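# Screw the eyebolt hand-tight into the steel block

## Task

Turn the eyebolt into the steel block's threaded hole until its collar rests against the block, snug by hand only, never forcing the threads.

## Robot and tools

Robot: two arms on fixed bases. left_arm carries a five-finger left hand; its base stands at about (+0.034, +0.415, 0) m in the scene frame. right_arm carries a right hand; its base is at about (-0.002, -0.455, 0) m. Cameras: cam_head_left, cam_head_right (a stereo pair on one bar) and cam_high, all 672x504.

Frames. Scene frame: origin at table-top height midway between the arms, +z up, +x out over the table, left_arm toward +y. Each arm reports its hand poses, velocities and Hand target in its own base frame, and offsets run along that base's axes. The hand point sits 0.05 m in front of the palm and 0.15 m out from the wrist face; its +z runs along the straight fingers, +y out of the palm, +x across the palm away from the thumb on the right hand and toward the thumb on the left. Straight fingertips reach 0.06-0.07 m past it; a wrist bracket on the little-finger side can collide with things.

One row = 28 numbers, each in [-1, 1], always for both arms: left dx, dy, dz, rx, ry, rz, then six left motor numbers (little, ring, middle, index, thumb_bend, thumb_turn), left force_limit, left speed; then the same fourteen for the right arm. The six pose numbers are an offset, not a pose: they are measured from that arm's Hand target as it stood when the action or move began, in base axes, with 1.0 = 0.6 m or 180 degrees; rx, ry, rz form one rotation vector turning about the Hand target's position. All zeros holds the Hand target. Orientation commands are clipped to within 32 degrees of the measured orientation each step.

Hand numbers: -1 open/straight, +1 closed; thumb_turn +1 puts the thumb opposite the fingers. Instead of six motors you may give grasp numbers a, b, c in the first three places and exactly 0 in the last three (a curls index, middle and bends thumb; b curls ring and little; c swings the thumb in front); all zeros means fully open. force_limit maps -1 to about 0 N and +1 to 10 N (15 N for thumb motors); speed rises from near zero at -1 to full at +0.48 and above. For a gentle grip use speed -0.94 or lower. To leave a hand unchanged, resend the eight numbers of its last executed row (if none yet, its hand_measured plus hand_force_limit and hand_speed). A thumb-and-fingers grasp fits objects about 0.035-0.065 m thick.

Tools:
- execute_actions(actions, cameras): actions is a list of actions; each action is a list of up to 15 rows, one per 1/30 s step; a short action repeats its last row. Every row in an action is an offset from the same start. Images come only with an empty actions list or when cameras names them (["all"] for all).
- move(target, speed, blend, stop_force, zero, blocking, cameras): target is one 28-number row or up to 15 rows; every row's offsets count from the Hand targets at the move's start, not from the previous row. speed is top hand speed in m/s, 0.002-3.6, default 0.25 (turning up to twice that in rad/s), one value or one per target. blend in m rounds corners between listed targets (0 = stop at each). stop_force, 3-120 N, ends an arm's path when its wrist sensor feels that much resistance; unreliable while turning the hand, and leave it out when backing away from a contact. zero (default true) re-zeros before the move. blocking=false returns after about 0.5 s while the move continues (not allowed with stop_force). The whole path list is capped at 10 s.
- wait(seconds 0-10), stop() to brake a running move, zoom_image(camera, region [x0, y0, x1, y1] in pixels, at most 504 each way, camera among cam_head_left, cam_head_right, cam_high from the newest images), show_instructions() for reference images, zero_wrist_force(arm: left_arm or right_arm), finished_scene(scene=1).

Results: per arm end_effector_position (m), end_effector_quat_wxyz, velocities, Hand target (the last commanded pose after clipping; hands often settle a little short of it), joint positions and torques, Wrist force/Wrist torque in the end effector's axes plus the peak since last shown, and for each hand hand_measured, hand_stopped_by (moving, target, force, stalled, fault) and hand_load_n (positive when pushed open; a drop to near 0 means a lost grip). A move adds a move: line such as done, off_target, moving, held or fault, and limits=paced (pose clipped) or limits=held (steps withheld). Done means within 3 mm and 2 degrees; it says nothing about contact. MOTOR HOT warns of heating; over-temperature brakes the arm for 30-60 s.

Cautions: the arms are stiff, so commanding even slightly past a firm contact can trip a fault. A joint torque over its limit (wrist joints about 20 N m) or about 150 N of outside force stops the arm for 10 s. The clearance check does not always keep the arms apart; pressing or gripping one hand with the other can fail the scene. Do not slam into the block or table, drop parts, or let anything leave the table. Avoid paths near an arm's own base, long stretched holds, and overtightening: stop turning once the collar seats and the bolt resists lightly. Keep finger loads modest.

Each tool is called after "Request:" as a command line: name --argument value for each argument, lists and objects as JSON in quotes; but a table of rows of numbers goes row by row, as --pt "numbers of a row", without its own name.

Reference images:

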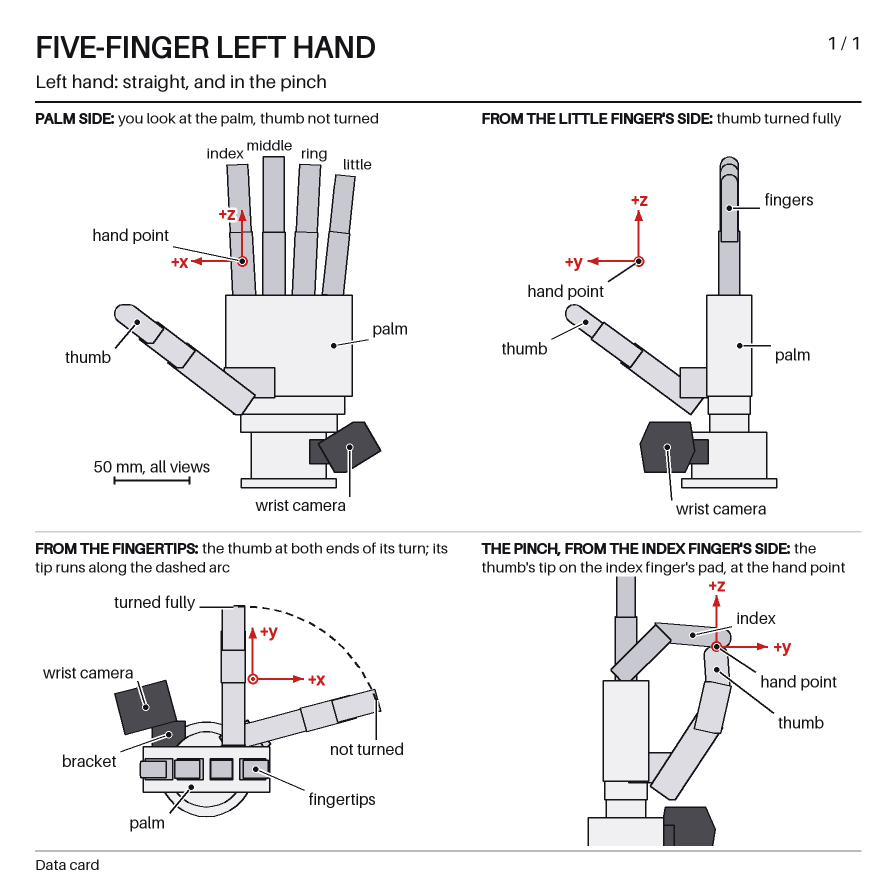

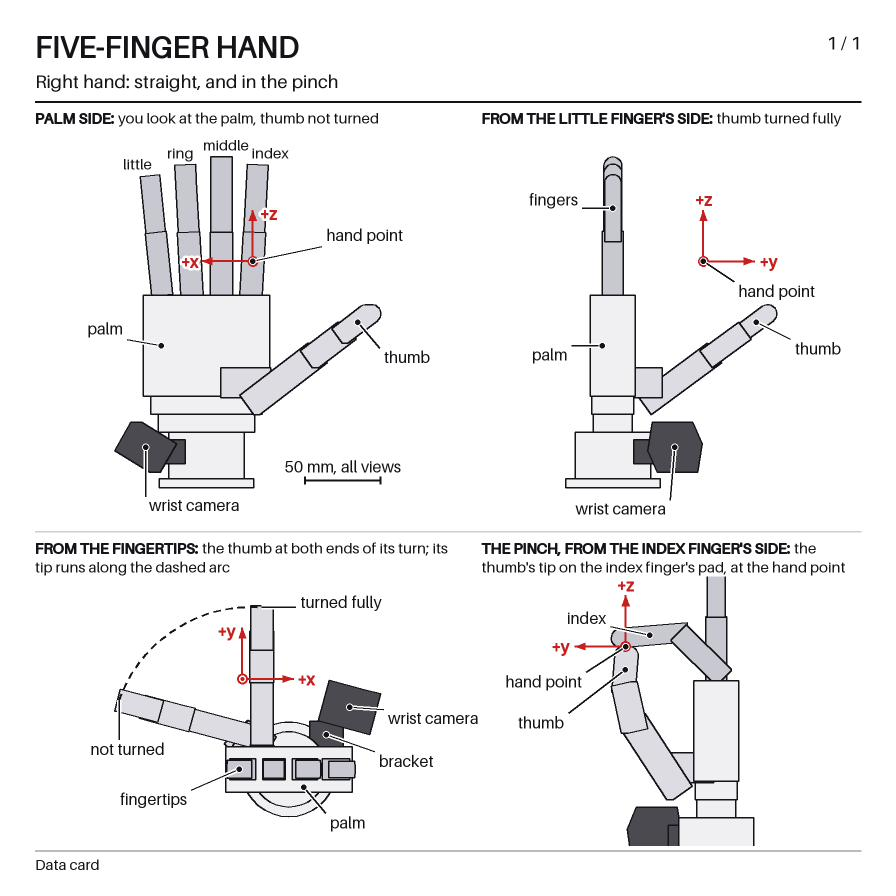

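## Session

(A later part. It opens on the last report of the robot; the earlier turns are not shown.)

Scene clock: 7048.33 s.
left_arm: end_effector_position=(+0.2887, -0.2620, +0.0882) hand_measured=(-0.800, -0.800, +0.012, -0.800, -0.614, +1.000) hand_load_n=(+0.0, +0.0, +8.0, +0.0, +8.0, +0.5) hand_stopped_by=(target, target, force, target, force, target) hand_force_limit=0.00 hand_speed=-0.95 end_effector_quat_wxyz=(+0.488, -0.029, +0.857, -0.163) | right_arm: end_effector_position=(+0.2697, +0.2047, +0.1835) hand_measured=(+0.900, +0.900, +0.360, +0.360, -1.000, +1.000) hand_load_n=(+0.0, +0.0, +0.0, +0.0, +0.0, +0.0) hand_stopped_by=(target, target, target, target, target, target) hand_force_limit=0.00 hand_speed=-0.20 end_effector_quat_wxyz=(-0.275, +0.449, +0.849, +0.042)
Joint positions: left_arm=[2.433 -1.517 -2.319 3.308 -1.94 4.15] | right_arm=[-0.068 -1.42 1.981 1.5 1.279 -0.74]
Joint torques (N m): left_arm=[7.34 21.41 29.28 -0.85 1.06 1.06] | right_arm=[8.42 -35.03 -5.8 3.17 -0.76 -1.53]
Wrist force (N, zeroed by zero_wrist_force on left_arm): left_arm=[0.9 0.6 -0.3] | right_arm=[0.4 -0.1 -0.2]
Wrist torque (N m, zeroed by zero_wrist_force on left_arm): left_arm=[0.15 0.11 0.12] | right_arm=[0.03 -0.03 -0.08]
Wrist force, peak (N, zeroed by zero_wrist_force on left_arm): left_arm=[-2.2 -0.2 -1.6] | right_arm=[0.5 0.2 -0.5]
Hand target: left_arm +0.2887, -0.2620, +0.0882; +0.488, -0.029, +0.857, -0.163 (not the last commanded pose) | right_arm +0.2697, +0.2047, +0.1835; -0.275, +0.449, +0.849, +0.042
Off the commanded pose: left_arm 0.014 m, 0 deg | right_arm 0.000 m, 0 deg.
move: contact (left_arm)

Request:
move --target '[-0.0037,0.0033,0.0067,0,0,0,-0.8,-0.8,0.35,-0.8,-0.25,1,0.0,-0.95,0,0,0,0,0,0,0.9,0.9,0.36,0.36,-1,1,0,-0.2]' --speed 0.03

Request:
move --target '[0,0,-0.0108,0,0,0,-0.8,-0.8,0.35,-0.8,-0.25,1,0.0,-0.95,0,0,0,0,0,0,0.9,0.9,0.36,0.36,-1,1,0,-0.2]' --speed 0.008 --stop_force 3

Request:
move --target '[-0.0033,0.0033,0.0067,0,0,0,-0.8,-0.8,0.35,-0.8,-0.25,1,0.0,-0.95,0,0,0,0,0,0,0.9,0.9,0.36,0.36,-1,1,0,-0.2]' --speed 0.03

Request:
move --target '[0,0,-0.0108,0,0,0,-0.8,-0.8,0.35,-0.8,-0.25,1,0.0,-0.95,0,0,0,0,0,0,0.9,0.9,0.36,0.36,-1,1,0,-0.2]' --speed 0.008 --stop_force 3

Request:
move --target '[0.0033,0.0017,0.0067,0,0,0,-0.8,-0.8,0.35,-0.8,-0.25,1,0.0,-0.95,0,0,0,0,0,0,0.9,0.9,0.36,0.36,-1,1,0,-0.2]' --speed 0.03

Request:
move --target '[0,0,-0.0108,0,0,0,-0.8,-0.8,0.35,-0.8,-0.25,1,0.0,-0.95,0,0,0,0,0,0,0.9,0.9,0.36,0.36,-1,1,0,-0.2]' --speed 0.008 --stop_force 3

Request:
move --target '[0.0033,-0.0008,0.0067,0,0,0,-0.8,-0.8,0.35,-0.8,-0.25,1,0.0,-0.95,0,0,0,0,0,0,0.9,0.9,0.36,0.36,-1,1,0,-0.2]' --speed 0.03

Request:
move --target '[0,0,-0.0108,0,0,0,-0.8,-0.8,0.35,-0.8,-0.25,1,0.0,-0.95,0,0,0,0,0,0,0.9,0.9,0.36,0.36,-1,1,0,-0.2]' --speed 0.008 --stop_force 3

Scene clock: 7115.33 s.
left_arm: end_effector_position=(+0.2865, -0.2600, +0.0923) hand_measured=(-0.800, -0.800, +0.012, -0.800, -0.614, +1.000) hand_load_n=(+0.0, +0.0, +8.0, +0.0, +7.0, +2.0) hand_stopped_by=(target, target, force, target, force, target) hand_force_limit=0.00 hand_speed=-0.95 end_effector_quat_wxyz=(+0.488, -0.029, +0.857, -0.163) | right_arm: end_effector_position=(+0.2697, +0.2047, +0.1835) hand_measured=(+0.900, +0.900, +0.360, +0.360, -1.000, +1.000) hand_load_n=(+0.0, +0.0, +0.0, +0.0, +0.0, +0.0) hand_stopped_by=(target, target, target, target, target, target) hand_force_limit=0.00 hand_speed=-0.20 end_effector_quat_wxyz=(-0.275, +0.449, +0.849, +0.042)
Joint positions: left_arm=[2.433 -1.501 -2.32 3.293 -1.939 4.15] | right_arm=[-0.068 -1.42 1.981 1.5 1.279 -0.74]
Joint torques (N m): left_arm=[8.44 5.55 6.56 1.28 1.35 1.35] | right_arm=[7.95 -34.05 -5.98 3.34 -0.7 -1.44]
Wrist force (N, zeroed by zero_wrist_force on left_arm): left_arm=[1.6 0.6 0.6] | right_arm=[0.6 -0.1 -0.3]
Wrist torque (N m, zeroed by zero_wrist_force on left_arm): left_arm=[0.20 0.09 0.09] | right_arm=[0.03 -0.06 -0.07]
Wrist force, peak (N, zeroed by zero_wrist_force on left_arm): left_arm=[1.7 0.8 0.9] | right_arm=[0.5 -0.2 -0.4]
Hand target: left_arm +0.2865, -0.2600, +0.0922; +0.488, -0.029, +0.857, -0.163 | right_arm +0.2697, +0.2047, +0.1835; -0.275, +0.449, +0.849, +0.042
Off the commanded pose: left_arm 0.000 m, 0 deg | right_arm 0.000 m, 0 deg.
move: done

Scene clock: 7116.93 s.
left_arm: end_effector_position=(+0.2865, -0.2600, +0.0882) hand_measured=(-0.800, -0.800, +0.012, -0.800, -0.614, +1.000) hand_load_n=(+0.0, +0.0, +8.0, +0.0, +7.5, +0.0) hand_stopped_by=(target, target, force, target, force, target) hand_force_limit=0.00 hand_speed=-0.95 end_effector_quat_wxyz=(+0.488, -0.029, +0.857, -0.163) | right_arm: end_effector_position=(+0.2697, +0.2047, +0.1835) hand_measured=(+0.900, +0.900, +0.360, +0.360, -1.000, +1.000) hand_load_n=(+0.5, +0.0, +0.5, +0.0, +0.0, +0.0) hand_stopped_by=(target, target, target, target, target, target) hand_force_limit=0.00 hand_speed=-0.20 end_effector_quat_wxyz=(-0.275, +0.449, +0.849, +0.042)
Joint positions: left_arm=[2.433 -1.509 -2.326 3.307 -1.939 4.15] | right_arm=[-0.068 -1.42 1.981 1.5 1.279 -0.74]
Joint torques (N m): left_arm=[8.66 21.23 29.84 -1.23 0.99 0.86] | right_arm=[8.77 -34.95 -6.04 3.32 -0.69 -1.64]
Wrist force (N, zeroed by zero_wrist_force on left_arm): left_arm=[0.7 0.9 -0.4] | right_arm=[0.4 -0.1 -0.3]
Wrist torque (N m, zeroed by zero_wrist_force on left_arm): left_arm=[0.19 0.12 0.11] | right_arm=[0.03 -0.03 -0.08]
Wrist force, peak (N, zeroed by zero_wrist_force on left_arm): left_arm=[-1.9 0.1 -1.8] | right_arm=[0.5 0.1 -0.5]
Hand target: left_arm +0.2865, -0.2600, +0.0882; +0.488, -0.029, +0.857, -0.163 (not the last commanded pose) | right_arm +0.2697, +0.2047, +0.1835; -0.275, +0.449, +0.849, +0.042
Off the commanded pose: left_arm 0.002 m, 0 deg | right_arm 0.000 m, 0 deg.
move: contact (left_arm)

Scene clock: 7117.63 s.
left_arm: end_effector_position=(+0.2845, -0.2580, +0.0923) hand_measured=(-0.800, -0.800, +0.012, -0.800, -0.614, +1.000) hand_load_n=(+0.0, +0.0, +8.0, +0.0, +7.0, +2.0) hand_stopped_by=(target, target, force, target, force, target) hand_force_limit=0.00 hand_speed=-0.95 end_effector_quat_wxyz=(+0.488, -0.029, +0.857, -0.163) | right_arm: end_effector_position=(+0.2697, +0.2047, +0.1835) hand_measured=(+0.900, +0.900, +0.360, +0.360, -1.000, +1.000) hand_load_n=(+0.0, +0.5, +0.0, +0.0, +0.0, +0.0) hand_stopped_by=(target, target, target, target, target, target) hand_force_limit=0.00 hand_speed=-0.20 end_effector_quat_wxyz=(-0.275, +0.449, +0.849, +0.042)
Joint positions: left_arm=[2.434 -1.493 -2.327 3.292 -1.938 4.151] | right_arm=[-0.068 -1.42 1.981 1.5 1.279 -0.74]
Joint torques (N m): left_arm=[7.72 5.6 7.33 1.11 0.82 1.26] | right_arm=[8.72 -34.64 -5.48 3.21 -0.64 -1.61]
Wrist force (N, zeroed by zero_wrist_force on left_arm): left_arm=[1.7 0.5 0.7] | right_arm=[0.5 0.1 -0.4]
Wrist torque (N m, zeroed by zero_wrist_force on left_arm): left_arm=[0.18 0.08 0.11] | right_arm=[0.06 -0.04 -0.07]
Wrist force, peak (N, zeroed by zero_wrist_force on left_arm): left_arm=[1.7 0.9 0.7] | right_arm=[0.5 0.0 -0.4]
Hand target: left_arm +0.2845, -0.2580, +0.0922; +0.488, -0.029, +0.857, -0.163 | right_arm +0.2697, +0.2047, +0.1835; -0.275, +0.449, +0.849, +0.042
Off the commanded pose: left_arm 0.000 m, 0 deg | right_arm 0.000 m, 0 deg.
move: done

Scene clock: 7119.23 s.
left_arm: end_effector_position=(+0.2845, -0.2580, +0.0882) hand_measured=(-0.800, -0.800, +0.012, -0.800, -0.614, +1.000) hand_load_n=(+0.0, +0.0, +8.0, +0.0, +8.0, +0.0) hand_stopped_by=(target, target, force, target, force, target) hand_force_limit=0.00 hand_speed=-0.95 end_effector_quat_wxyz=(+0.488, -0.029, +0.857, -0.163) | right_arm: end_effector_position=(+0.2697, +0.2047, +0.1835) hand_measured=(+0.900, +0.900, +0.360, +0.360, -1.000, +1.000) hand_load_n=(+0.0, +0.0, +0.5, +0.0, +0.0, +0.0) hand_stopped_by=(target, target, target, target, target, target) hand_force_limit=0.00 hand_speed=-0.20 end_effector_quat_wxyz=(-0.275, +0.449, +0.849, +0.042)
Joint positions: left_arm=[2.434 -1.502 -2.333 3.307 -1.938 4.151] | right_arm=[-0.068 -1.42 1.981 1.5 1.279 -0.74]
Joint torques (N m): left_arm=[5.46 20.47 29.79 -1.15 0.62 0.41] | right_arm=[7.55 -34.1 -5.88 3.33 -0.73 -1.54]
Wrist force (N, zeroed by zero_wrist_force on left_arm): left_arm=[0.6 0.9 -0.4] | right_arm=[0.5 0.1 -0.3]
Wrist torque (N m, zeroed by zero_wrist_force on left_arm): left_arm=[0.17 0.14 0.10] | right_arm=[0.06 -0.06 -0.06]
Wrist force, peak (N, zeroed by zero_wrist_force on left_arm): left_arm=[-2.1 0.1 -1.6] | right_arm=[0.5 -0.3 -0.5]
Hand target: left_arm +0.2845, -0.2580, +0.0882; +0.488, -0.029, +0.857, -0.163 (not the last commanded pose) | right_arm +0.2697, +0.2047, +0.1835; -0.275, +0.449, +0.849, +0.042
Off the commanded pose: left_arm 0.002 m, 0 deg | right_arm 0.000 m, 0 deg.
move: contact (left_arm)

Scene clock: 7119.93 s.
left_arm: end_effector_position=(+0.2866, -0.2570, +0.0923) hand_measured=(-0.800, -0.800, +0.012, -0.800, -0.614, +1.000) hand_load_n=(+0.0, +0.0, +8.5, +0.0, +7.0, +2.0) hand_stopped_by=(target, target, force, target, force, target) hand_force_limit=0.00 hand_speed=-0.95 end_effector_quat_wxyz=(+0.488, -0.029, +0.857, -0.163) | right_arm: end_effector_position=(+0.2697, +0.2047, +0.1835) hand_measured=(+0.900, +0.900, +0.360, +0.360, -1.000, +1.000) hand_load_n=(+0.0, +0.0, +0.0, +0.0, +0.0, +0.0) hand_stopped_by=(target, target, target, target, target, target) hand_force_limit=0.00 hand_speed=-0.20 end_effector_quat_wxyz=(-0.275, +0.449, +0.849, +0.042)
Joint positions: left_arm=[2.443 -1.492 -2.328 3.294 -1.93 4.156] | right_arm=[-0.068 -1.42 1.981 1.5 1.279 -0.74]
Joint torques (N m): left_arm=[-3.79 5.88 23.06 0.87 -0.61 0.32] | right_arm=[8.07 -34.82 -6.79 3.19 -0.75 -1.58]
Wrist force (N, zeroed by zero_wrist_force on left_arm): left_arm=[1.6 0.7 1.0] | right_arm=[0.4 0.0 -0.2]
Wrist torque (N m, zeroed by zero_wrist_force on left_arm): left_arm=[0.18 0.11 0.10] | right_arm=[0.04 -0.03 -0.08]
Wrist force, peak (N, zeroed by zero_wrist_force on left_arm): left_arm=[1.8 0.6 0.9] | right_arm=[0.7 -0.2 -0.3]
Hand target: left_arm +0.2865, -0.2570, +0.0922; +0.488, -0.029, +0.857, -0.163 | right_arm +0.2697, +0.2047, +0.1835; -0.275, +0.449, +0.849, +0.042
Off the commanded pose: left_arm 0.000 m, 0 deg | right_arm 0.000 m, 0 deg.
move: done

Scene clock: 7121.50 s.
left_arm: end_effector_position=(+0.2865, -0.2570, +0.0885) hand_measured=(-0.800, -0.800, +0.012, -0.800, -0.614, +1.000) hand_load_n=(+0.0, +0.0, +8.0, +0.0, +8.0, +0.0) hand_stopped_by=(target, target, force, target, force, target) hand_force_limit=0.00 hand_speed=-0.95 end_effector_quat_wxyz=(+0.488, -0.029, +0.857, -0.163) | right_arm: end_effector_position=(+0.2697, +0.2047, +0.1835) hand_measured=(+0.900, +0.900, +0.360, +0.360, -1.000, +1.000) hand_load_n=(+0.5, +0.0, +0.0, +0.0, +0.0, +0.0) hand_stopped_by=(target, target, target, target, target, target) hand_force_limit=0.00 hand_speed=-0.20 end_effector_quat_wxyz=(-0.275, +0.449, +0.849, +0.042)
Joint positions: left_arm=[2.443 -1.5 -2.333 3.307 -1.93 4.156] | right_arm=[-0.068 -1.42 1.981 1.5 1.279 -0.74]
Joint torques (N m): left_arm=[-3.75 20.77 29.65 -1.13 1.08 -0.9] | right_arm=[7.6 -34.19 -5.51 3.18 -0.64 -1.62]
Wrist force (N, zeroed by zero_wrist_force on left_arm): left_arm=[0.6 1.0 -0.5] | right_arm=[0.2 -0.2 -0.4]
Wrist torque (N m, zeroed by zero_wrist_force on left_arm): left_arm=[0.18 0.14 0.11] | right_arm=[0.02 0.00 -0.09]
Wrist force, peak (N, zeroed by zero_wrist_force on left_arm): left_arm=[-2.1 0.0 -1.8] | right_arm=[0.5 -0.1 -0.5]
Hand target: left_arm +0.2865, -0.2570, +0.0885; +0.488, -0.029, +0.857, -0.163 (not the last commanded pose) | right_arm +0.2697, +0.2047, +0.1835; -0.275, +0.449, +0.849, +0.042
Off the commanded pose: left_arm 0.003 m, 0 deg | right_arm 0.000 m, 0 deg.
move: contact (left_arm)

Scene clock: 7122.20 s.
left_arm: end_effector_position=(+0.2885, -0.2575, +0.0926) hand_measured=(-0.800, -0.800, +0.012, -0.800, -0.614, +1.000) hand_load_n=(+0.0, +0.0, +8.0, +0.0, +7.0, +2.0) hand_stopped_by=(target, target, force, target, force, target) hand_force_limit=0.00 hand_speed=-0.95 end_effector_quat_wxyz=(+0.488, -0.029, +0.857, -0.163) | right_arm: end_effector_position=(+0.2697, +0.2047, +0.1835) hand_measured=(+0.900, +0.900, +0.360, +0.360, -1.000, +1.000) hand_load_n=(+0.0, +0.5, +0.5, +0.0, +0.0, +0.0) hand_stopped_by=(target, target, target, target, target, target) hand_force_limit=0.00 hand_speed=-0.20 end_effector_quat_wxyz=(-0.275, +0.449, +0.849, +0.042)
Joint positions: left_arm=[2.447 -1.494 -2.325 3.294 -1.927 4.158] | right_arm=[-0.068 -1.42 1.981 1.5 1.279 -0.74]
Joint torques (N m): left_arm=[3.81 12.61 17.74 0.8 0.32 0.73] | right_arm=[8.66 -34.12 -5.92 3.41 -0.67 -1.6]
Wrist force (N, zeroed by zero_wrist_force on left_arm): left_arm=[1.4 0.5 0.5] | right_arm=[0.4 0.1 -0.1]
Wrist torque (N m, zeroed by zero_wrist_force on left_arm): left_arm=[0.19 0.11 0.09] | right_arm=[0.04 -0.05 -0.07]
Wrist force, peak (N, zeroed by zero_wrist_force on left_arm): left_arm=[1.8 0.9 0.9] | right_arm=[0.6 -0.1 -0.2]
Hand target: left_arm +0.2885, -0.2575, +0.0925; +0.488, -0.029, +0.857, -0.163 | right_arm +0.2697, +0.2047, +0.1835; -0.275, +0.449, +0.849, +0.042
Off the commanded pose: left_arm 0.000 m, 0 deg | right_arm 0.000 m, 0 deg.
move: done

Scene clock: 7123.77 s.
left_arm: end_effector_position=(+0.2885, -0.2575, +0.0887) hand_measured=(-0.800, -0.800, +0.012, -0.800, -0.614, +1.000) hand_load_n=(+0.0, +0.0, +8.0, +0.0, +7.5, +0.5) hand_stopped_by=(target, target, force, target, force, target) hand_force_limit=0.00 hand_speed=-0.95 end_effector_quat_wxyz=(+0.488, -0.029, +0.857, -0.163) | right_arm: end_effector_position=(+0.2697, +0.2047, +0.1835) hand_measured=(+0.900, +0.900, +0.360, +0.360, -1.000, +1.000) hand_load_n=(+0.0, +0.0, +0.0, +0.0, +0.0, +0.0) hand_stopped_by=(target, target, target, target, target, target) hand_force_limit=0.00 hand_speed=-0.20 end_effector_quat_wxyz=(-0.275, +0.449, +0.849, +0.042)
Joint positions: left_arm=[2.447 -1.502 -2.33 3.307 -1.927 4.158] | right_arm=[-0.068 -1.42 1.981 1.5 1.279 -0.74]
Joint torques (N m): left_arm=[-4.79 20.51 28.6 -1.61 0.81 -0.52] | right_arm=[8.51 -34.63 -5.52 3.16 -0.67 -1.65]
Wrist force (N, zeroed by zero_wrist_force on left_arm): left_arm=[1.0 0.9 0.1] | right_arm=[0.5 -0.2 -0.2]
Wrist torque (N m, zeroed by zero_wrist_force on left_arm): left_arm=[0.17 0.11 0.11] | right_arm=[0.01 -0.06 -0.07]
Wrist force, peak (N, zeroed by zero_wrist_force on left_arm): left_arm=[-1.7 0.1 -1.6] | right_arm=[0.6 -0.1 -0.4]
Hand target: left_arm +0.2885, -0.2575, +0.0887; +0.488, -0.029, +0.857, -0.163 (not the last commanded pose) | right_arm +0.2697, +0.2047, +0.1835; -0.275, +0.449, +0.849, +0.042
Off the commanded pose: left_arm 0.003 m, 0 deg | right_arm 0.000 m, 0 deg.
move: contact (left_arm)

Request:
execute_actions --actions '[]'

Request:
zoom_image --camera "cam_high" --region '[330, 110, 450, 230]'

Request:
zoom_image --camera "cam_head_right" --region '[230, 384, 350, 504]'

Scene clock: 7175.23 s.
left_arm: end_effector_position=(+0.2885, -0.2575, +0.0887) hand_measured=(-0.800, -0.800, +0.012, -0.800, -0.614, +1.000) hand_load_n=(+0.0, +0.0, +8.0, +0.0, +8.0, +0.5) hand_stopped_by=(target, target, force, target, force, target) hand_force_limit=0.00 hand_speed=-0.95 end_effector_quat_wxyz=(+0.488, -0.029, +0.857, -0.163) | right_arm: end_effector_position=(+0.2697, +0.2047, +0.1835) hand_measured=(+0.900, +0.900, +0.360, +0.360, -1.000, +1.000) hand_load_n=(+0.0, +0.0, +0.0, +0.0, +0.0, +0.0) hand_stopped_by=(target, target, target, target, target, target) hand_force_limit=0.00 hand_speed=-0.20 end_effector_quat_wxyz=(-0.275, +0.449, +0.849, +0.042)
Joint positions: left_arm=[2.447 -1.502 -2.33 3.307 -1.927 4.158] | right_arm=[-0.068 -1.42 1.981 1.5 1.279 -0.74]
Joint velocities: within noise
Joint torques (N m): left_arm=[-5.41 20.85 27.41 -1.45 1.15 1.24] | right_arm=[8.02 -34.94 -6.14 3.16 -0.62 -1.47]
Wrist force (N, zeroed by zero_wrist_force on left_arm): left_arm=[1.1 0.7 -0.1] | right_arm=[0.5 -0.2 -0.2]
Wrist torque (N m, zeroed by zero_wrist_force on left_arm): left_arm=[0.17 0.08 0.12] | right_arm=[0.01 -0.05 -0.07]
Wrist force, peak (N, zeroed by zero_wrist_force on left_arm): left_arm=[1.2 1.0 -0.2] | right_arm=[0.6 -0.1 -0.4]
Hand target: left_arm +0.2885, -0.2575, +0.0887; +0.488, -0.029, +0.857, -0.163 (not the last commanded pose) | right_arm +0.2697, +0.2047, +0.1835; -0.275, +0.449, +0.849, +0.042
Off the commanded pose: left_arm 0.003 m, 0 deg | right_arm 0.000 m, 0 deg.

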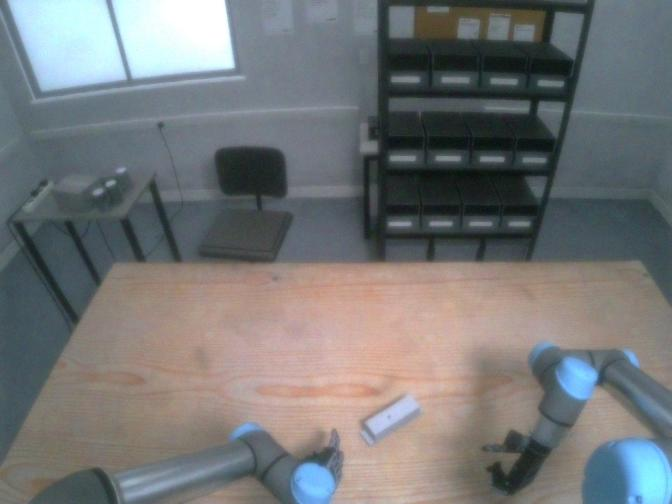

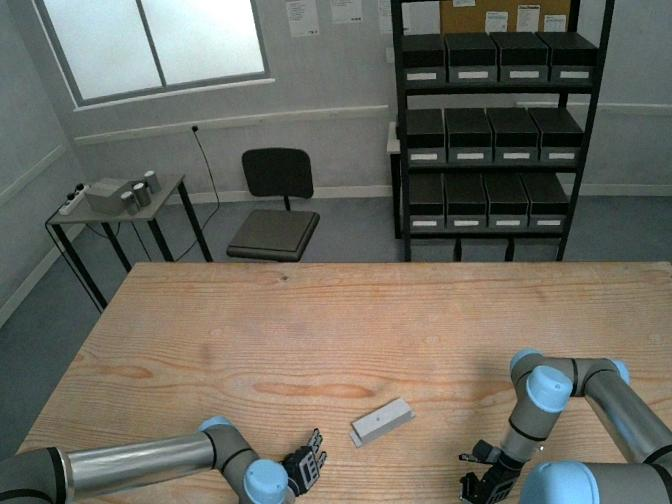

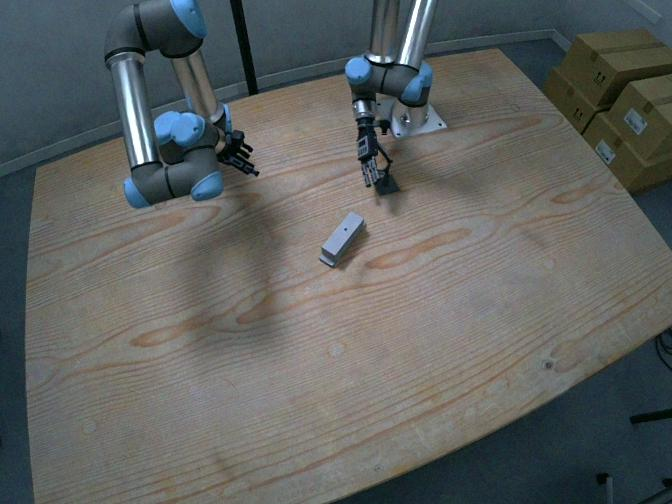

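Scaled by 4.200 from the camera's 672x504 image, which has a finer 960x720 frame.

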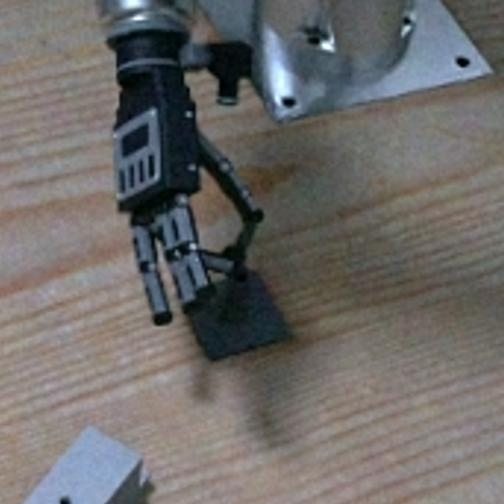

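Scaled by 4.200 from the camera's 672x504 image, which has a finer 960x720 frame.

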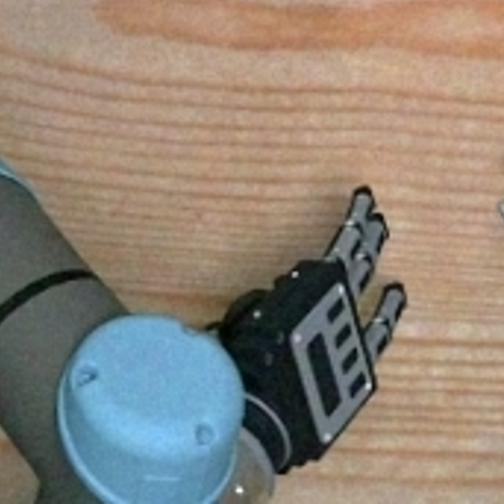

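Request:
zoom_image --camera "cam_high" --region '[365, 145, 415, 195]'

Scaled by 10.080 from the camera's 672x504 image, which has a finer 960x720 frame.

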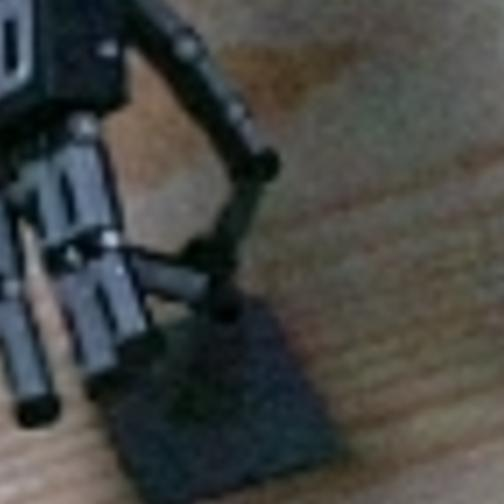

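Request:
move --pt "0 0 0.0217 0 0 0 -0.8 -0.8 0.35 -0.8 -0.25 1 0.0 -0.95 0 0 0 0 0 0 0.9 0.9 0.36 0.36 -1 1 0 -0.2" --pt "0.0167 -0.0017 0.0217 0 0 0 -0.8 -0.8 0.35 -0.8 -0.25 1 0.0 -0.95 0 0 0 0 0 0 0.9 0.9 0.36 0.36 -1 1 0 -0.2" --speed 0.05

Request:
move --target '[0,0,-0.03,0,0,0,-0.8,-0.8,0.35,-0.8,-0.25,1,0.0,-0.95,0,0,0,0,0,0,0.9,0.9,0.36,0.36,-1,1,0,-0.2]' --speed 0.01 --stop_force 3

Request:
move --pt "0 0 0.0217 0 0 0 -0.8 -0.8 0.35 -0.8 -0.25 1 0.0 -0.95 0 0 0 0 0 0 0.9 0.9 0.36 0.36 -1 1 0 -0.2" --pt "-0.0333 0 0.0217 0 0 0 -0.8 -0.8 0.35 -0.8 -0.25 1 0.0 -0.95 0 0 0 0 0 0 0.9 0.9 0.36 0.36 -1 1 0 -0.2" --speed 0.05

Request:
move --target '[0,0,-0.03,0,0,0,-0.8,-0.8,0.35,-0.8,-0.25,1,0.0,-0.95,0,0,0,0,0,0,0.9,0.9,0.36,0.36,-1,1,0,-0.2]' --speed 0.01 --stop_force 3

Scene clock: 7252.57 s.
left_arm: end_effector_position=(+0.2987, -0.2586, +0.1018) hand_measured=(-0.800, -0.800, +0.012, -0.800, -0.614, +1.000) hand_load_n=(+0.0, +0.0, +8.0, +0.5, +7.0, +2.0) hand_stopped_by=(target, target, force, target, force, target) hand_force_limit=0.00 hand_speed=-0.95 end_effector_quat_wxyz=(+0.489, -0.029, +0.857, -0.163) end_effector_velocity=(-0.001, +0.001, +0.000) end_effector_angular_velocity=(-0.003, -0.001, +0.006) | right_arm: end_effector_position=(+0.2697, +0.2047, +0.1835) hand_measured=(+0.900, +0.900, +0.360, +0.360, -1.000, +1.000) hand_load_n=(+0.0, +0.0, +0.5, +0.0, -0.5, +0.5) hand_stopped_by=(target, target, target, target, target, target) hand_force_limit=0.00 hand_speed=-0.20 end_effector_quat_wxyz=(-0.275, +0.449, +0.849, +0.042)
Joint positions: left_arm=[2.472 -1.488 -2.3 3.268 -1.906 4.171] | right_arm=[-0.068 -1.42 1.981 1.5 1.279 -0.74]
Joint velocities: left_arm=[-0.002 0.003 -0.003 0.001 -0.006 -0.006] | right_arm=[within noise]
Joint torques (N m): left_arm=[-7.81 21.5 6.62 -1.53 -1.84 -1.1] | right_arm=[8.7 -34.37 -5.2 3.2 -0.64 -1.42]
Wrist force (N, zeroed by zero_wrist_force on left_arm): left_arm=[1.5 0.4 0.5] | right_arm=[0.5 0.0 -0.2]
Wrist torque (N m, zeroed by zero_wrist_force on left_arm): left_arm=[0.17 0.11 -0.04] | right_arm=[0.04 -0.05 -0.07]
Wrist force, peak (N, zeroed by zero_wrist_force on left_arm): left_arm=[1.9 1.1 0.7] | right_arm=[0.7 0.0 -0.2]
Hand target: left_arm +0.2985, -0.2585, +0.1017; +0.488, -0.029, +0.857, -0.163 | right_arm +0.2697, +0.2047, +0.1835; -0.275, +0.449, +0.849, +0.042
Off the commanded pose: left_arm 0.000 m, 0 deg | right_arm 0.000 m, 0 deg.
move: done

Scene clock: 7254.90 s.
left_arm: end_effector_position=(+0.2985, -0.2585, +0.0889) hand_measured=(-0.800, -0.800, +0.012, -0.800, -0.614, +1.000) hand_load_n=(+0.0, +0.0, +8.0, +0.0, +7.0, +2.0) hand_stopped_by=(target, target, force, target, force, target) hand_force_limit=0.00 hand_speed=-0.95 end_effector_quat_wxyz=(+0.488, -0.029, +0.857, -0.163) | right_arm: end_effector_position=(+0.2697, +0.2047, +0.1835) hand_measured=(+0.900, +0.900, +0.360, +0.360, -1.000, +1.000) hand_load_n=(+0.0, +0.0, +0.0, +0.0, -0.5, +0.0) hand_stopped_by=(target, target, target, target, target, target) hand_force_limit=0.00 hand_speed=-0.20 end_effector_quat_wxyz=(-0.275, +0.449, +0.849, +0.042)
Joint positions: left_arm=[2.472 -1.513 -2.319 3.311 -1.906 4.171] | right_arm=[-0.068 -1.42 1.981 1.5 1.279 -0.74]
Joint torques (N m): left_arm=[-7.24 20.58 30.5 0.3 0.9 -1.11] | right_arm=[8.22 -34.21 -5.84 3.25 -0.62 -1.46]
Wrist force (N, zeroed by zero_wrist_force on left_arm): left_arm=[1.4 0.5 0.5] | right_arm=[0.5 0.0 -0.2]
Wrist torque (N m, zeroed by zero_wrist_force on left_arm): left_arm=[0.17 0.12 -0.05] | right_arm=[0.04 -0.04 -0.07]
Wrist force, peak (N, zeroed by zero_wrist_force on left_arm): left_arm=[-1.8 0.7 -1.8] | right_arm=[0.8 -0.1 -0.2]
Hand target: left_arm +0.2985, -0.2585, +0.0889; +0.488, -0.029, +0.857, -0.163 (not the last commanded pose) | right_arm +0.2697, +0.2047, +0.1835; -0.275, +0.449, +0.849, +0.042
Off the commanded pose: left_arm 0.005 m, 0 deg | right_arm 0.000 m, 0 deg.
move: contact (left_arm)

Scene clock: 7256.23 s.
left_arm: end_effector_position=(+0.2784, -0.2584, +0.1018) hand_measured=(-0.800, -0.800, +0.012, -0.800, -0.614, +1.000) hand_load_n=(+0.0, +0.0, +8.5, +0.0, +7.5, +2.0) hand_stopped_by=(target, target, force, target, force, target) hand_force_limit=0.00 hand_speed=-0.95 end_effector_quat_wxyz=(+0.488, -0.029, +0.857, -0.163) | right_arm: end_effector_position=(+0.2697, +0.2047, +0.1835) hand_measured=(+0.900, +0.900, +0.360, +0.360, -1.000, +1.000) hand_load_n=(+0.0, +0.0, +0.0, +0.0, +0.0, +0.0) hand_stopped_by=(target, target, target, target, target, target) hand_force_limit=0.00 hand_speed=-0.20 end_effector_quat_wxyz=(-0.275, +0.449, +0.849, +0.042)
Joint positions: left_arm=[2.415 -1.471 -2.316 3.255 -1.955 4.14] | right_arm=[-0.068 -1.42 1.981 1.5 1.279 -0.74]
Joint torques (N m): left_arm=[7.48 4.2 30.31 2.25 1.14 1.34] | right_arm=[7.83 -34.34 -5.65 3.14 -0.71 -1.6]
Wrist force (N, zeroed by zero_wrist_force on left_arm): left_arm=[1.7 0.4 0.5] | right_arm=[0.5 -0.2 -0.1]
Wrist torque (N m, zeroed by zero_wrist_force on left_arm): left_arm=[0.16 0.08 0.10] | right_arm=[0.00 -0.06 -0.08]
Wrist force, peak (N, zeroed by zero_wrist_force on left_arm): left_arm=[0.1 2.1 1.7] | right_arm=[0.7 0.0 -0.2]
Hand target: left_arm +0.2786, -0.2585, +0.1019; +0.488, -0.029, +0.857, -0.163 | right_arm +0.2697, +0.2047, +0.1835; -0.275, +0.449, +0.849, +0.042
Off the commanded pose: left_arm 0.000 m, 0 deg | right_arm 0.000 m, 0 deg.
move: done

Scene clock: 7259.20 s.
left_arm: end_effector_position=(+0.2786, -0.2585, +0.0839) hand_measured=(-0.800, -0.800, +0.012, -0.800, -0.614, +1.000) hand_load_n=(+0.0, +0.0, +8.0, +0.0, +7.0, +2.0) hand_stopped_by=(target, target, force, target, force, target) hand_force_limit=0.00 hand_speed=-0.95 end_effector_quat_wxyz=(+0.488, -0.029, +0.857, -0.163) | right_arm: end_effector_position=(+0.2697, +0.2047, +0.1835) hand_measured=(+0.900, +0.900, +0.360, +0.360, -1.000, +1.000) hand_load_n=(+0.0, +0.5, +0.0, +0.0, +0.0, +0.0) hand_stopped_by=(target, target, target, target, target, target) hand_force_limit=0.00 hand_speed=-0.20 end_effector_quat_wxyz=(-0.275, +0.449, +0.849, +0.042)
Joint positions: left_arm=[2.415 -1.508 -2.342 3.319 -1.955 4.14] | right_arm=[-0.068 -1.42 1.981 1.5 1.279 -0.74]
Joint torques (N m): left_arm=[7.89 19.76 27.52 -1.9 -1.83 0.24] | right_arm=[8.79 -34.57 -6.13 3.25 -0.63 -1.64]
Wrist force (N, zeroed by zero_wrist_force on left_arm): left_arm=[1.6 0.5 0.7] | right_arm=[0.7 0.1 -0.3]
Wrist torque (N m, zeroed by zero_wrist_force on left_arm): left_arm=[0.18 0.09 0.09] | right_arm=[0.05 -0.07 -0.06]
Wrist force, peak (N, zeroed by zero_wrist_force on left_arm): left_arm=[2.0 0.5 0.6] | right_arm=[0.6 0.0 -0.6]
Hand target: left_arm +0.2786, -0.2585, +0.0839; +0.488, -0.029, +0.857, -0.163 | right_arm +0.2697, +0.2047, +0.1835; -0.275, +0.449, +0.849, +0.042
Off the commanded pose: left_arm 0.000 m, 0 deg | right_arm 0.000 m, 0 deg.
move: done

Request:
move --pt "0 0 0.03 0 0 0 -0.8 -0.8 0.35 -0.8 -0.25 1 0.0 -0.95 0 0 0 0 0 0 0.9 0.9 0.36 0.36 -1 1 0 -0.2" --pt "0.005 0 0.03 0 0 0 -0.8 -0.8 0.35 -0.8 -0.25 1 0.0 -0.95 0 0 0 0 0 0 0.9 0.9 0.36 0.36 -1 1 0 -0.2" --speed 0.05

Request:
move --target '[0,0,-0.03,0,0,0,-0.8,-0.8,0.35,-0.8,-0.25,1,0.0,-0.95,0,0,0,0,0,0,0.9,0.9,0.36,0.36,-1,1,0,-0.2]' --speed 0.01 --stop_force 3

Request:
move --pt "0 0 0.0217 0 0 0 -0.8 -0.8 0.35 -0.8 -0.25 1 0.0 -0.95 0 0 0 0 0 0 0.9 0.9 0.36 0.36 -1 1 0 -0.2" --pt "0.0367 0 0.0217 0 0 0 -0.8 -0.8 0.35 -0.8 -0.25 1 0.0 -0.95 0 0 0 0 0 0 0.9 0.9 0.36 0.36 -1 1 0 -0.2" --speed 0.05

Request:
move --target '[0,0,-0.03,0,0,0,-0.8,-0.8,0.35,-0.8,-0.25,1,0.0,-0.95,0,0,0,0,0,0,0.9,0.9,0.36,0.36,-1,1,0,-0.2]' --speed 0.01 --stop_force 3

Scene clock: 7279.10 s.
left_arm: end_effector_position=(+0.2817, -0.2586, +0.1020) hand_measured=(-0.800, -0.800, +0.012, -0.800, -0.614, +1.000) hand_load_n=(+0.0, +0.0, +8.5, +0.0, +7.5, +2.0) hand_stopped_by=(target, target, force, target, force, target) hand_force_limit=0.00 hand_speed=-0.95 end_effector_quat_wxyz=(+0.488, -0.029, +0.857, -0.163) end_effector_velocity=(-0.001, +0.000, +0.001) end_effector_angular_velocity=(-0.003, -0.002, +0.004) | right_arm: end_effector_position=(+0.2697, +0.2047, +0.1835) hand_measured=(+0.900, +0.900, +0.360, +0.360, -1.000, +1.000) hand_load_n=(+0.0, +0.0, +0.0, +0.0, +0.0, +0.0) hand_stopped_by=(target, target, target, target, target, target) hand_force_limit=0.00 hand_speed=-0.20 end_effector_quat_wxyz=(-0.275, +0.449, +0.849, +0.042)
Joint positions: left_arm=[2.424 -1.474 -2.313 3.258 -1.947 4.145] | right_arm=[-0.068 -1.42 1.981 1.5 1.279 -0.74]
Joint velocities: left_arm=[-0.003 0.002 0 0 -0.006 -0.005] | right_arm=[within noise]
Joint torques (N m): left_arm=[-7.58 19.08 17.46 -0.81 -1.79 -1.3] | right_arm=[8.84 -34.26 -5.7 3.12 -0.7 -1.53]
Wrist force (N, zeroed by zero_wrist_force on left_arm): left_arm=[1.6 0.4 0.8] | right_arm=[0.4 -0.1 -0.4]
Wrist torque (N m, zeroed by zero_wrist_force on left_arm): left_arm=[0.14 0.10 0.10] | right_arm=[0.04 -0.03 -0.08]
Wrist force, peak (N, zeroed by zero_wrist_force on left_arm): left_arm=[2.0 1.1 0.8] | right_arm=[0.7 -0.1 -0.3]
Hand target: left_arm +0.2816, -0.2585, +0.1019; +0.488, -0.029, +0.857, -0.163 | right_arm +0.2697, +0.2047, +0.1835; -0.275, +0.449, +0.849, +0.042
Off the commanded pose: left_arm 0.000 m, 0 deg | right_arm 0.000 m, 0 deg.
move: done

Scene clock: 7282.07 s.
left_arm: end_effector_position=(+0.2816, -0.2585, +0.0839) hand_measured=(-0.800, -0.800, +0.012, -0.800, -0.614, +1.000) hand_load_n=(+0.0, +0.0, +8.5, +0.0, +7.0, +2.0) hand_stopped_by=(target, target, force, target, force, target) hand_force_limit=0.00 hand_speed=-0.95 end_effector_quat_wxyz=(+0.488, -0.029, +0.857, -0.163) | right_arm: end_effector_position=(+0.2697, +0.2047, +0.1835) hand_measured=(+0.900, +0.900, +0.360, +0.360, -1.000, +1.000) hand_load_n=(+0.0, +0.0, +0.0, +0.0, +0.0, +0.5) hand_stopped_by=(target, target, target, target, target, target) hand_force_limit=0.00 hand_speed=-0.20 end_effector_quat_wxyz=(-0.275, +0.449, +0.849, +0.042)
Joint positions: left_arm=[2.424 -1.51 -2.34 3.32 -1.948 4.145] | right_arm=[-0.068 -1.42 1.981 1.5 1.279 -0.74]
Joint torques (N m): left_arm=[-8.06 21.48 27.53 -2.03 -0.62 -0.72] | right_arm=[8.92 -34.71 -5.43 3.15 -0.72 -1.68]
Wrist force (N, zeroed by zero_wrist_force on left_arm): left_arm=[1.6 0.5 0.5] | right_arm=[0.5 -0.2 -0.2]
Wrist torque (N m, zeroed by zero_wrist_force on left_arm): left_arm=[0.18 0.08 0.10] | right_arm=[0.01 -0.05 -0.07]
Wrist force, peak (N, zeroed by zero_wrist_force on left_arm): left_arm=[1.8 0.9 0.7] | right_arm=[0.8 -0.1 -0.1]
Hand target: left_arm +0.2816, -0.2585, +0.0839; +0.488, -0.029, +0.857, -0.163 | right_arm +0.2697, +0.2047, +0.1835; -0.275, +0.449, +0.849, +0.042
Off the commanded pose: left_arm 0.000 m, 0 deg | right_arm 0.000 m, 0 deg.
move: done

Scene clock: 7283.40 s.
left_arm: end_effector_position=(+0.3038, -0.2586, +0.0970) hand_measured=(-0.800, -0.800, +0.012, -0.800, -0.614, +1.000) hand_load_n=(+0.0, +0.0, +8.5, +0.0, +7.5, +2.0) hand_stopped_by=(target, target, force, target, force, target) hand_force_limit=0.00 hand_speed=-0.95 end_effector_quat_wxyz=(+0.489, -0.029, +0.857, -0.163) end_effector_velocity=(-0.002, +0.001, +0.000) end_effector_angular_velocity=(+0.000, +0.001, +0.003) | right_arm: end_effector_position=(+0.2697, +0.2047, +0.1835) hand_measured=(+0.900, +0.900, +0.360, +0.360, -1.000, +1.000) hand_load_n=(+0.0, +0.5, +0.0, +0.0, +0.0, +0.0) hand_stopped_by=(target, target, target, target, target, target) hand_force_limit=0.00 hand_speed=-0.20 end_effector_quat_wxyz=(-0.275, +0.449, +0.849, +0.042)
Joint positions: left_arm=[2.486 -1.502 -2.302 3.286 -1.894 4.178] | right_arm=[-0.068 -1.42 1.981 1.5 1.279 -0.74]
Joint velocities: left_arm=[-0.003 0.001 -0.002 -0.001 -0.005 -0.003] | right_arm=[within noise]
Joint torques (N m): left_arm=[-8.14 22.39 5.46 -1.13 -1.84 -1.23] | right_arm=[7.78 -33.63 -5.78 3.15 -0.73 -1.46]
Wrist force (N, zeroed by zero_wrist_force on left_arm): left_arm=[1.6 0.5 0.7] | right_arm=[0.4 -0.1 -0.2]
Wrist torque (N m, zeroed by zero_wrist_force on left_arm): left_arm=[0.18 0.11 -0.05] | right_arm=[0.02 -0.04 -0.08]
Wrist force, peak (N, zeroed by zero_wrist_force on left_arm): left_arm=[2.0 1.0 0.8] | right_arm=[0.6 0.0 -0.5]
Hand target: left_arm +0.3036, -0.2585, +0.0969; +0.488, -0.029, +0.857, -0.163 | right_arm +0.2697, +0.2047, +0.1835; -0.275, +0.449, +0.849, +0.042
Off the commanded pose: left_arm 0.000 m, 0 deg | right_arm 0.000 m, 0 deg.
move: done

Scene clock: 7285.27 s.
left_arm: end_effector_position=(+0.3036, -0.2585, +0.0890) hand_measured=(-0.800, -0.800, +0.012, -0.800, -0.614, +1.000) hand_load_n=(+0.0, +0.0, +8.0, +0.0, +8.0, -0.5) hand_stopped_by=(target, target, force, target, force, target) hand_force_limit=0.00 hand_speed=-0.95 end_effector_quat_wxyz=(+0.488, -0.029, +0.857, -0.163) | right_arm: end_effector_position=(+0.2697, +0.2047, +0.1835) hand_measured=(+0.900, +0.900, +0.360, +0.360, -1.000, +1.000) hand_load_n=(+0.0, +0.0, +0.0, +0.5, +0.0, +0.0) hand_stopped_by=(target, target, target, target, target, target) hand_force_limit=0.00 hand_speed=-0.20 end_effector_quat_wxyz=(-0.275, +0.449, +0.849, +0.042)
Joint positions: left_arm=[2.485 -1.518 -2.314 3.313 -1.894 4.178] | right_arm=[-0.068 -1.42 1.981 1.5 1.279 -0.74]
Joint torques (N m): left_arm=[-5.72 21.4 29.59 0.54 0.85 -1.16] | right_arm=[8.07 -34.75 -5.87 3.14 -0.64 -1.54]
Wrist force (N, zeroed by zero_wrist_force on left_arm): left_arm=[0.5 0.8 -0.2] | right_arm=[0.7 0.0 -0.3]
Wrist torque (N m, zeroed by zero_wrist_force on left_arm): left_arm=[0.16 0.15 -0.04] | right_arm=[0.05 -0.08 -0.06]
Wrist force, peak (N, zeroed by zero_wrist_force on left_arm): left_arm=[-1.5 0.3 -1.9] | right_arm=[0.7 0.0 -0.3]
Hand target: left_arm +0.3036, -0.2585, +0.0890; +0.488, -0.029, +0.857, -0.163 (not the last commanded pose) | right_arm +0.2697, +0.2047, +0.1835; -0.275, +0.449, +0.849, +0.042
Off the commanded pose: left_arm 0.010 m, 0 deg | right_arm 0.000 m, 0 deg.
move: contact (left_arm)

Request:
move --pt "0 0 0.0217 0 0 0 -0.8 -0.8 0.35 -0.8 -0.25 1 0.0 -0.95 0 0 0 0 0 0 0.9 0.9 0.36 0.36 -1 1 0 -0.2" --pt "-0.0152 0 0.0217 0 0 0 -0.8 -0.8 0.35 -0.8 -0.25 1 0.0 -0.95 0 0 0 0 0 0 0.9 0.9 0.36 0.36 -1 1 0 -0.2" --speed 0.05

Request:
move --target '[0,0,-0.0267,0,0,0,-0.8,-0.8,0.35,-0.8,-0.25,1,0.0,-0.95,0,0,0,0,0,0,0.9,0.9,0.36,0.36,-1,1,0,-0.2]' --speed 0.01 --stop_force 3

Scene clock: 7297.13 s.
left_arm: end_effector_position=(+0.2943, -0.2584, +0.1019) hand_measured=(-0.800, -0.800, +0.012, -0.800, -0.614, +1.000) hand_load_n=(+0.0, +0.0, +8.0, +0.0, +7.0, +2.0) hand_stopped_by=(target, target, force, target, force, target) hand_force_limit=0.00 hand_speed=-0.95 end_effector_quat_wxyz=(+0.488, -0.029, +0.857, -0.163) | right_arm: end_effector_position=(+0.2697, +0.2047, +0.1835) hand_measured=(+0.900, +0.900, +0.360, +0.360, -1.000, +1.000) hand_load_n=(+0.0, +0.0, +0.0, +0.0, +0.0, +0.0) hand_stopped_by=(target, target, target, target, target, target) hand_force_limit=0.00 hand_speed=-0.20 end_effector_quat_wxyz=(-0.275, +0.449, +0.849, +0.042)
Joint positions: left_arm=[2.461 -1.484 -2.303 3.264 -1.916 4.165] | right_arm=[-0.068 -1.42 1.981 1.5 1.279 -0.74]
Joint torques (N m): left_arm=[8.02 4.78 28.9 1.54 1.2 1.38] | right_arm=[7.81 -35.09 -5.62 3.12 -0.75 -1.58]
Wrist force (N, zeroed by zero_wrist_force on left_arm): left_arm=[1.4 0.6 0.9] | right_arm=[0.4 0.0 -0.3]
Wrist torque (N m, zeroed by zero_wrist_force on left_arm): left_arm=[0.18 0.13 0.09] | right_arm=[0.04 -0.04 -0.08]
Wrist force, peak (N, zeroed by zero_wrist_force on left_arm): left_arm=[0.3 1.9 1.8] | right_arm=[0.6 -0.2 -0.4]
Hand target: left_arm +0.2945, -0.2585, +0.1020; +0.488, -0.029, +0.857, -0.163 | right_arm +0.2697, +0.2047, +0.1835; -0.275, +0.449, +0.849, +0.042
Off the commanded pose: left_arm 0.000 m, 0 deg | right_arm 0.000 m, 0 deg.
move: done

Scene clock: 7299.57 s.
left_arm: end_effector_position=(+0.2945, -0.2585, +0.0883) hand_measured=(-0.800, -0.800, +0.012, -0.800, -0.614, +1.000) hand_load_n=(+0.0, +0.0, +8.0, +0.0, +8.0, +0.5) hand_stopped_by=(target, target, force, target, force, target) hand_force_limit=0.00 hand_speed=-0.95 end_effector_quat_wxyz=(+0.488, -0.029, +0.857, -0.163) | right_arm: end_effector_position=(+0.2697, +0.2047, +0.1835) hand_measured=(+0.900, +0.900, +0.360, +0.360, -1.000, +1.000) hand_load_n=(+0.0, +0.0, +0.0, +0.0, +0.0, +0.0) hand_stopped_by=(target, target, target, target, target, target) hand_force_limit=0.00 hand_speed=-0.20 end_effector_quat_wxyz=(-0.275, +0.449, +0.849, +0.042)
Joint positions: left_arm=[2.461 -1.511 -2.323 3.312 -1.916 4.165] | right_arm=[-0.068 -1.42 1.981 1.5 1.279 -0.74]
Joint torques (N m): left_arm=[7.63 20.74 29.67 0.23 0.72 1.19] | right_arm=[9.85 -34.74 -5.9 3.14 -0.79 -1.63]
Wrist force (N, zeroed by zero_wrist_force on left_arm): left_arm=[1.0 1.0 0.0] | right_arm=[0.3 -0.2 -0.3]
Wrist torque (N m, zeroed by zero_wrist_force on left_arm): left_arm=[0.19 0.13 0.09] | right_arm=[0.01 -0.02 -0.09]
Wrist force, peak (N, zeroed by zero_wrist_force on left_arm): left_arm=[-2.4 -0.3 -1.6] | right_arm=[0.7 0.0 -0.3]
Hand target: left_arm +0.2945, -0.2585, +0.0883; +0.488, -0.029, +0.857, -0.163 (not the last commanded pose) | right_arm +0.2697, +0.2047, +0.1835; -0.275, +0.449, +0.849, +0.042
Off the commanded pose: left_arm 0.002 m, 0 deg | right_arm 0.000 m, 0 deg.
move: contact (left_arm)

Request:
move --pt "0 0 0.0217 0 0 0 -0.8 -0.8 0.35 -0.8 -0.25 1 0.0 -0.95 0 0 0 0 0 0 0.9 0.9 0.36 0.36 -1 1 0 -0.2" --pt "0 0.0167 0.0217 0 0 0 -0.8 -0.8 0.35 -0.8 -0.25 1 0.0 -0.95 0 0 0 0 0 0 0.9 0.9 0.36 0.36 -1 1 0 -0.2" --speed 0.05

Request:
move --target '[0,0,-0.0267,0,0,0,-0.8,-0.8,0.35,-0.8,-0.25,1,0.0,-0.95,0,0,0,0,0,0,0.9,0.9,0.36,0.36,-1,1,0,-0.2]' --speed 0.01 --stop_force 3

Request:
move --pt "0 0 0.0217 0 0 0 -0.8 -0.8 0.35 -0.8 -0.25 1 0.0 -0.95 0 0 0 0 0 0 0.9 0.9 0.36 0.36 -1 1 0 -0.2" --pt "0 -0.0333 0.0217 0 0 0 -0.8 -0.8 0.35 -0.8 -0.25 1 0.0 -0.95 0 0 0 0 0 0 0.9 0.9 0.36 0.36 -1 1 0 -0.2" --speed 0.05

Request:
move --target '[0,0,-0.0267,0,0,0,-0.8,-0.8,0.35,-0.8,-0.25,1,0.0,-0.95,0,0,0,0,0,0,0.9,0.9,0.36,0.36,-1,1,0,-0.2]' --speed 0.01 --stop_force 3

Scene clock: 7323.37 s.
left_arm: end_effector_position=(+0.2945, -0.2484, +0.1013) hand_measured=(-0.800, -0.800, +0.012, -0.800, -0.614, +1.000) hand_load_n=(+0.0, +0.0, +8.0, +0.0, +7.0, +2.0) hand_stopped_by=(target, target, force, target, force, target) hand_force_limit=0.00 hand_speed=-0.95 end_effector_quat_wxyz=(+0.488, -0.029, +0.857, -0.163) | right_arm: end_effector_position=(+0.2697, +0.2047, +0.1835) hand_measured=(+0.900, +0.900, +0.360, +0.360, -1.000, +1.000) hand_load_n=(+0.0, +0.0, +0.0, +0.0, +0.0, +0.0) hand_stopped_by=(target, target, target, target, target, target) hand_force_limit=0.00 hand_speed=-0.20 end_effector_quat_wxyz=(-0.275, +0.449, +0.849, +0.042)
Joint positions: left_arm=[2.496 -1.455 -2.329 3.268 -1.885 4.184] | right_arm=[-0.068 -1.42 1.981 1.5 1.279 -0.74]
Joint torques (N m): left_arm=[-8.38 5.29 31.14 -1.27 -1.96 -1.23] | right_arm=[8.9 -34.32 -6.43 3.1 -0.7 -1.43]
Wrist force (N, zeroed by zero_wrist_force on left_arm): left_arm=[1.5 0.5 0.7] | right_arm=[0.4 0.0 -0.4]
Wrist torque (N m, zeroed by zero_wrist_force on left_arm): left_arm=[0.17 0.12 -0.07] | right_arm=[0.05 -0.02 -0.08]
Wrist force, peak (N, zeroed by zero_wrist_force on left_arm): left_arm=[1.4 1.5 1.1] | right_arm=[0.8 -0.1 -0.3]
Hand target: left_arm +0.2945, -0.2485, +0.1013; +0.488, -0.029, +0.857, -0.163 | right_arm +0.2697, +0.2047, +0.1835; -0.275, +0.449, +0.849, +0.042
Off the commanded pose: left_arm 0.000 m, 0 deg | right_arm 0.000 m, 0 deg.
move: done

Scene clock: 7325.67 s.
left_arm: end_effector_position=(+0.2945, -0.2485, +0.0889) hand_measured=(-0.800, -0.800, +0.012, -0.800, -0.614, +1.000) hand_load_n=(+0.0, +0.0, +8.0, +0.0, +7.5, +2.0) hand_stopped_by=(target, target, force, target, force, target) hand_force_limit=0.00 hand_speed=-0.95 end_effector_quat_wxyz=(+0.488, -0.029, +0.857, -0.163) | right_arm: end_effector_position=(+0.2697, +0.2047, +0.1835) hand_measured=(+0.900, +0.900, +0.360, +0.360, -1.000, +1.000) hand_load_n=(+0.0, +0.0, +0.0, +0.0, +0.0, +0.0) hand_stopped_by=(target, target, target, target, target, target) hand_force_limit=0.00 hand_speed=-0.20 end_effector_quat_wxyz=(-0.275, +0.449, +0.849, +0.042)
Joint positions: left_arm=[2.496 -1.48 -2.348 3.311 -1.884 4.184] | right_arm=[-0.068 -1.42 1.981 1.5 1.279 -0.74]
Joint torques (N m): left_arm=[5.89 18.8 29.64 0.35 0.77 -0.61] | right_arm=[9.15 -34.59 -5.64 3.06 -0.68 -1.71]
Wrist force (N, zeroed by zero_wrist_force on left_arm): left_arm=[1.4 0.6 0.6] | right_arm=[0.6 -0.1 -0.3]
Wrist torque (N m, zeroed by zero_wrist_force on left_arm): left_arm=[0.20 0.13 -0.08] | right_arm=[0.01 -0.06 -0.08]
Wrist force, peak (N, zeroed by zero_wrist_force on left_arm): left_arm=[-1.8 0.4 -1.9] | right_arm=[0.7 -0.1 -0.3]
Hand target: left_arm +0.2945, -0.2485, +0.0889; +0.488, -0.029, +0.857, -0.163 (not the last commanded pose) | right_arm +0.2697, +0.2047, +0.1835; -0.275, +0.449, +0.849, +0.042
Off the commanded pose: left_arm 0.004 m, 0 deg | right_arm 0.000 m, 0 deg.
move: contact (left_arm)

Scene clock: 7327.00 s.
left_arm: end_effector_position=(+0.2945, -0.2685, +0.1020) hand_measured=(-0.800, -0.800, +0.012, -0.800, -0.614, +1.000) hand_load_n=(+0.0, +0.0, +8.5, +0.0, +7.0, +2.0) hand_stopped_by=(target, target, force, target, force, target) hand_force_limit=0.00 hand_speed=-0.95 end_effector_quat_wxyz=(+0.488, -0.029, +0.857, -0.163) | right_arm: end_effector_position=(+0.2697, +0.2047, +0.1835) hand_measured=(+0.900, +0.900, +0.360, +0.360, -1.000, +1.000) hand_load_n=(+0.0, +0.0, +0.0, +0.0, +0.0, +0.5) hand_stopped_by=(target, target, target, target, target, target) hand_force_limit=0.00 hand_speed=-0.20 end_effector_quat_wxyz=(-0.275, +0.449, +0.849, +0.042)
Joint positions: left_arm=[2.428 -1.513 -2.278 3.262 -1.944 4.147] | right_arm=[-0.068 -1.42 1.981 1.5 1.279 -0.74]
Joint torques (N m): left_arm=[8.95 23.32 6.03 -0.07 0.95 1.07] | right_arm=[9.06 -33.31 -5.96 3.02 -0.79 -1.56]
Wrist force (N, zeroed by zero_wrist_force on left_arm): left_arm=[1.8 0.6 0.5] | right_arm=[0.5 -0.2 -0.4]
Wrist torque (N m, zeroed by zero_wrist_force on left_arm): left_arm=[0.19 0.06 0.11] | right_arm=[0.02 -0.05 -0.07]
Wrist force, peak (N, zeroed by zero_wrist_force on left_arm): left_arm=[1.0 2.0 1.4] | right_arm=[0.6 0.0 -0.4]
Hand target: left_arm +0.2945, -0.2685, +0.1019; +0.488, -0.029, +0.857, -0.163 | right_arm +0.2697, +0.2047, +0.1835; -0.275, +0.449, +0.849, +0.042
Off the commanded pose: left_arm 0.000 m, 0 deg | right_arm 0.000 m, 0 deg.
move: done

Scene clock: 7329.77 s.
left_arm: end_effector_position=(+0.2945, -0.2685, +0.0859) hand_measured=(-0.800, -0.800, +0.012, -0.800, -0.614, +1.000) hand_load_n=(+0.0, +0.0, +8.5, +0.0, +7.5, +2.0) hand_stopped_by=(target, target, force, target, force, target) hand_force_limit=0.00 hand_speed=-0.95 end_effector_quat_wxyz=(+0.488, -0.029, +0.857, -0.163) | right_arm: end_effector_position=(+0.2697, +0.2047, +0.1835) hand_measured=(+0.900, +0.900, +0.360, +0.360, -1.000, +1.000) hand_load_n=(+0.0, +0.0, +0.0, +0.0, +0.0, +0.0) hand_stopped_by=(target, target, target, target, target, target) hand_force_limit=0.00 hand_speed=-0.20 end_effector_quat_wxyz=(-0.275, +0.449, +0.849, +0.042)
Joint positions: left_arm=[2.428 -1.544 -2.301 3.316 -1.944 4.147] | right_arm=[-0.068 -1.42 1.981 1.5 1.279 -0.74]
Joint torques (N m): left_arm=[3.24 22.7 26.77 -2.08 -1.25 -1.12] | right_arm=[9.03 -34.44 -6.21 2.91 -0.67 -1.63]
Wrist force (N, zeroed by zero_wrist_force on left_arm): left_arm=[1.6 0.4 0.6] | right_arm=[0.6 0.1 -0.2]
Wrist torque (N m, zeroed by zero_wrist_force on left_arm): left_arm=[0.18 0.08 0.10] | right_arm=[0.05 -0.06 -0.07]
Wrist force, peak (N, zeroed by zero_wrist_force on left_arm): left_arm=[2.0 0.5 0.8] | right_arm=[0.6 0.0 -0.5]
Hand target: left_arm +0.2945, -0.2685, +0.0859; +0.488, -0.029, +0.857, -0.163 | right_arm +0.2697, +0.2047, +0.1835; -0.275, +0.449, +0.849, +0.042
Off the commanded pose: left_arm 0.000 m, 0 deg | right_arm 0.000 m, 0 deg.
move: done


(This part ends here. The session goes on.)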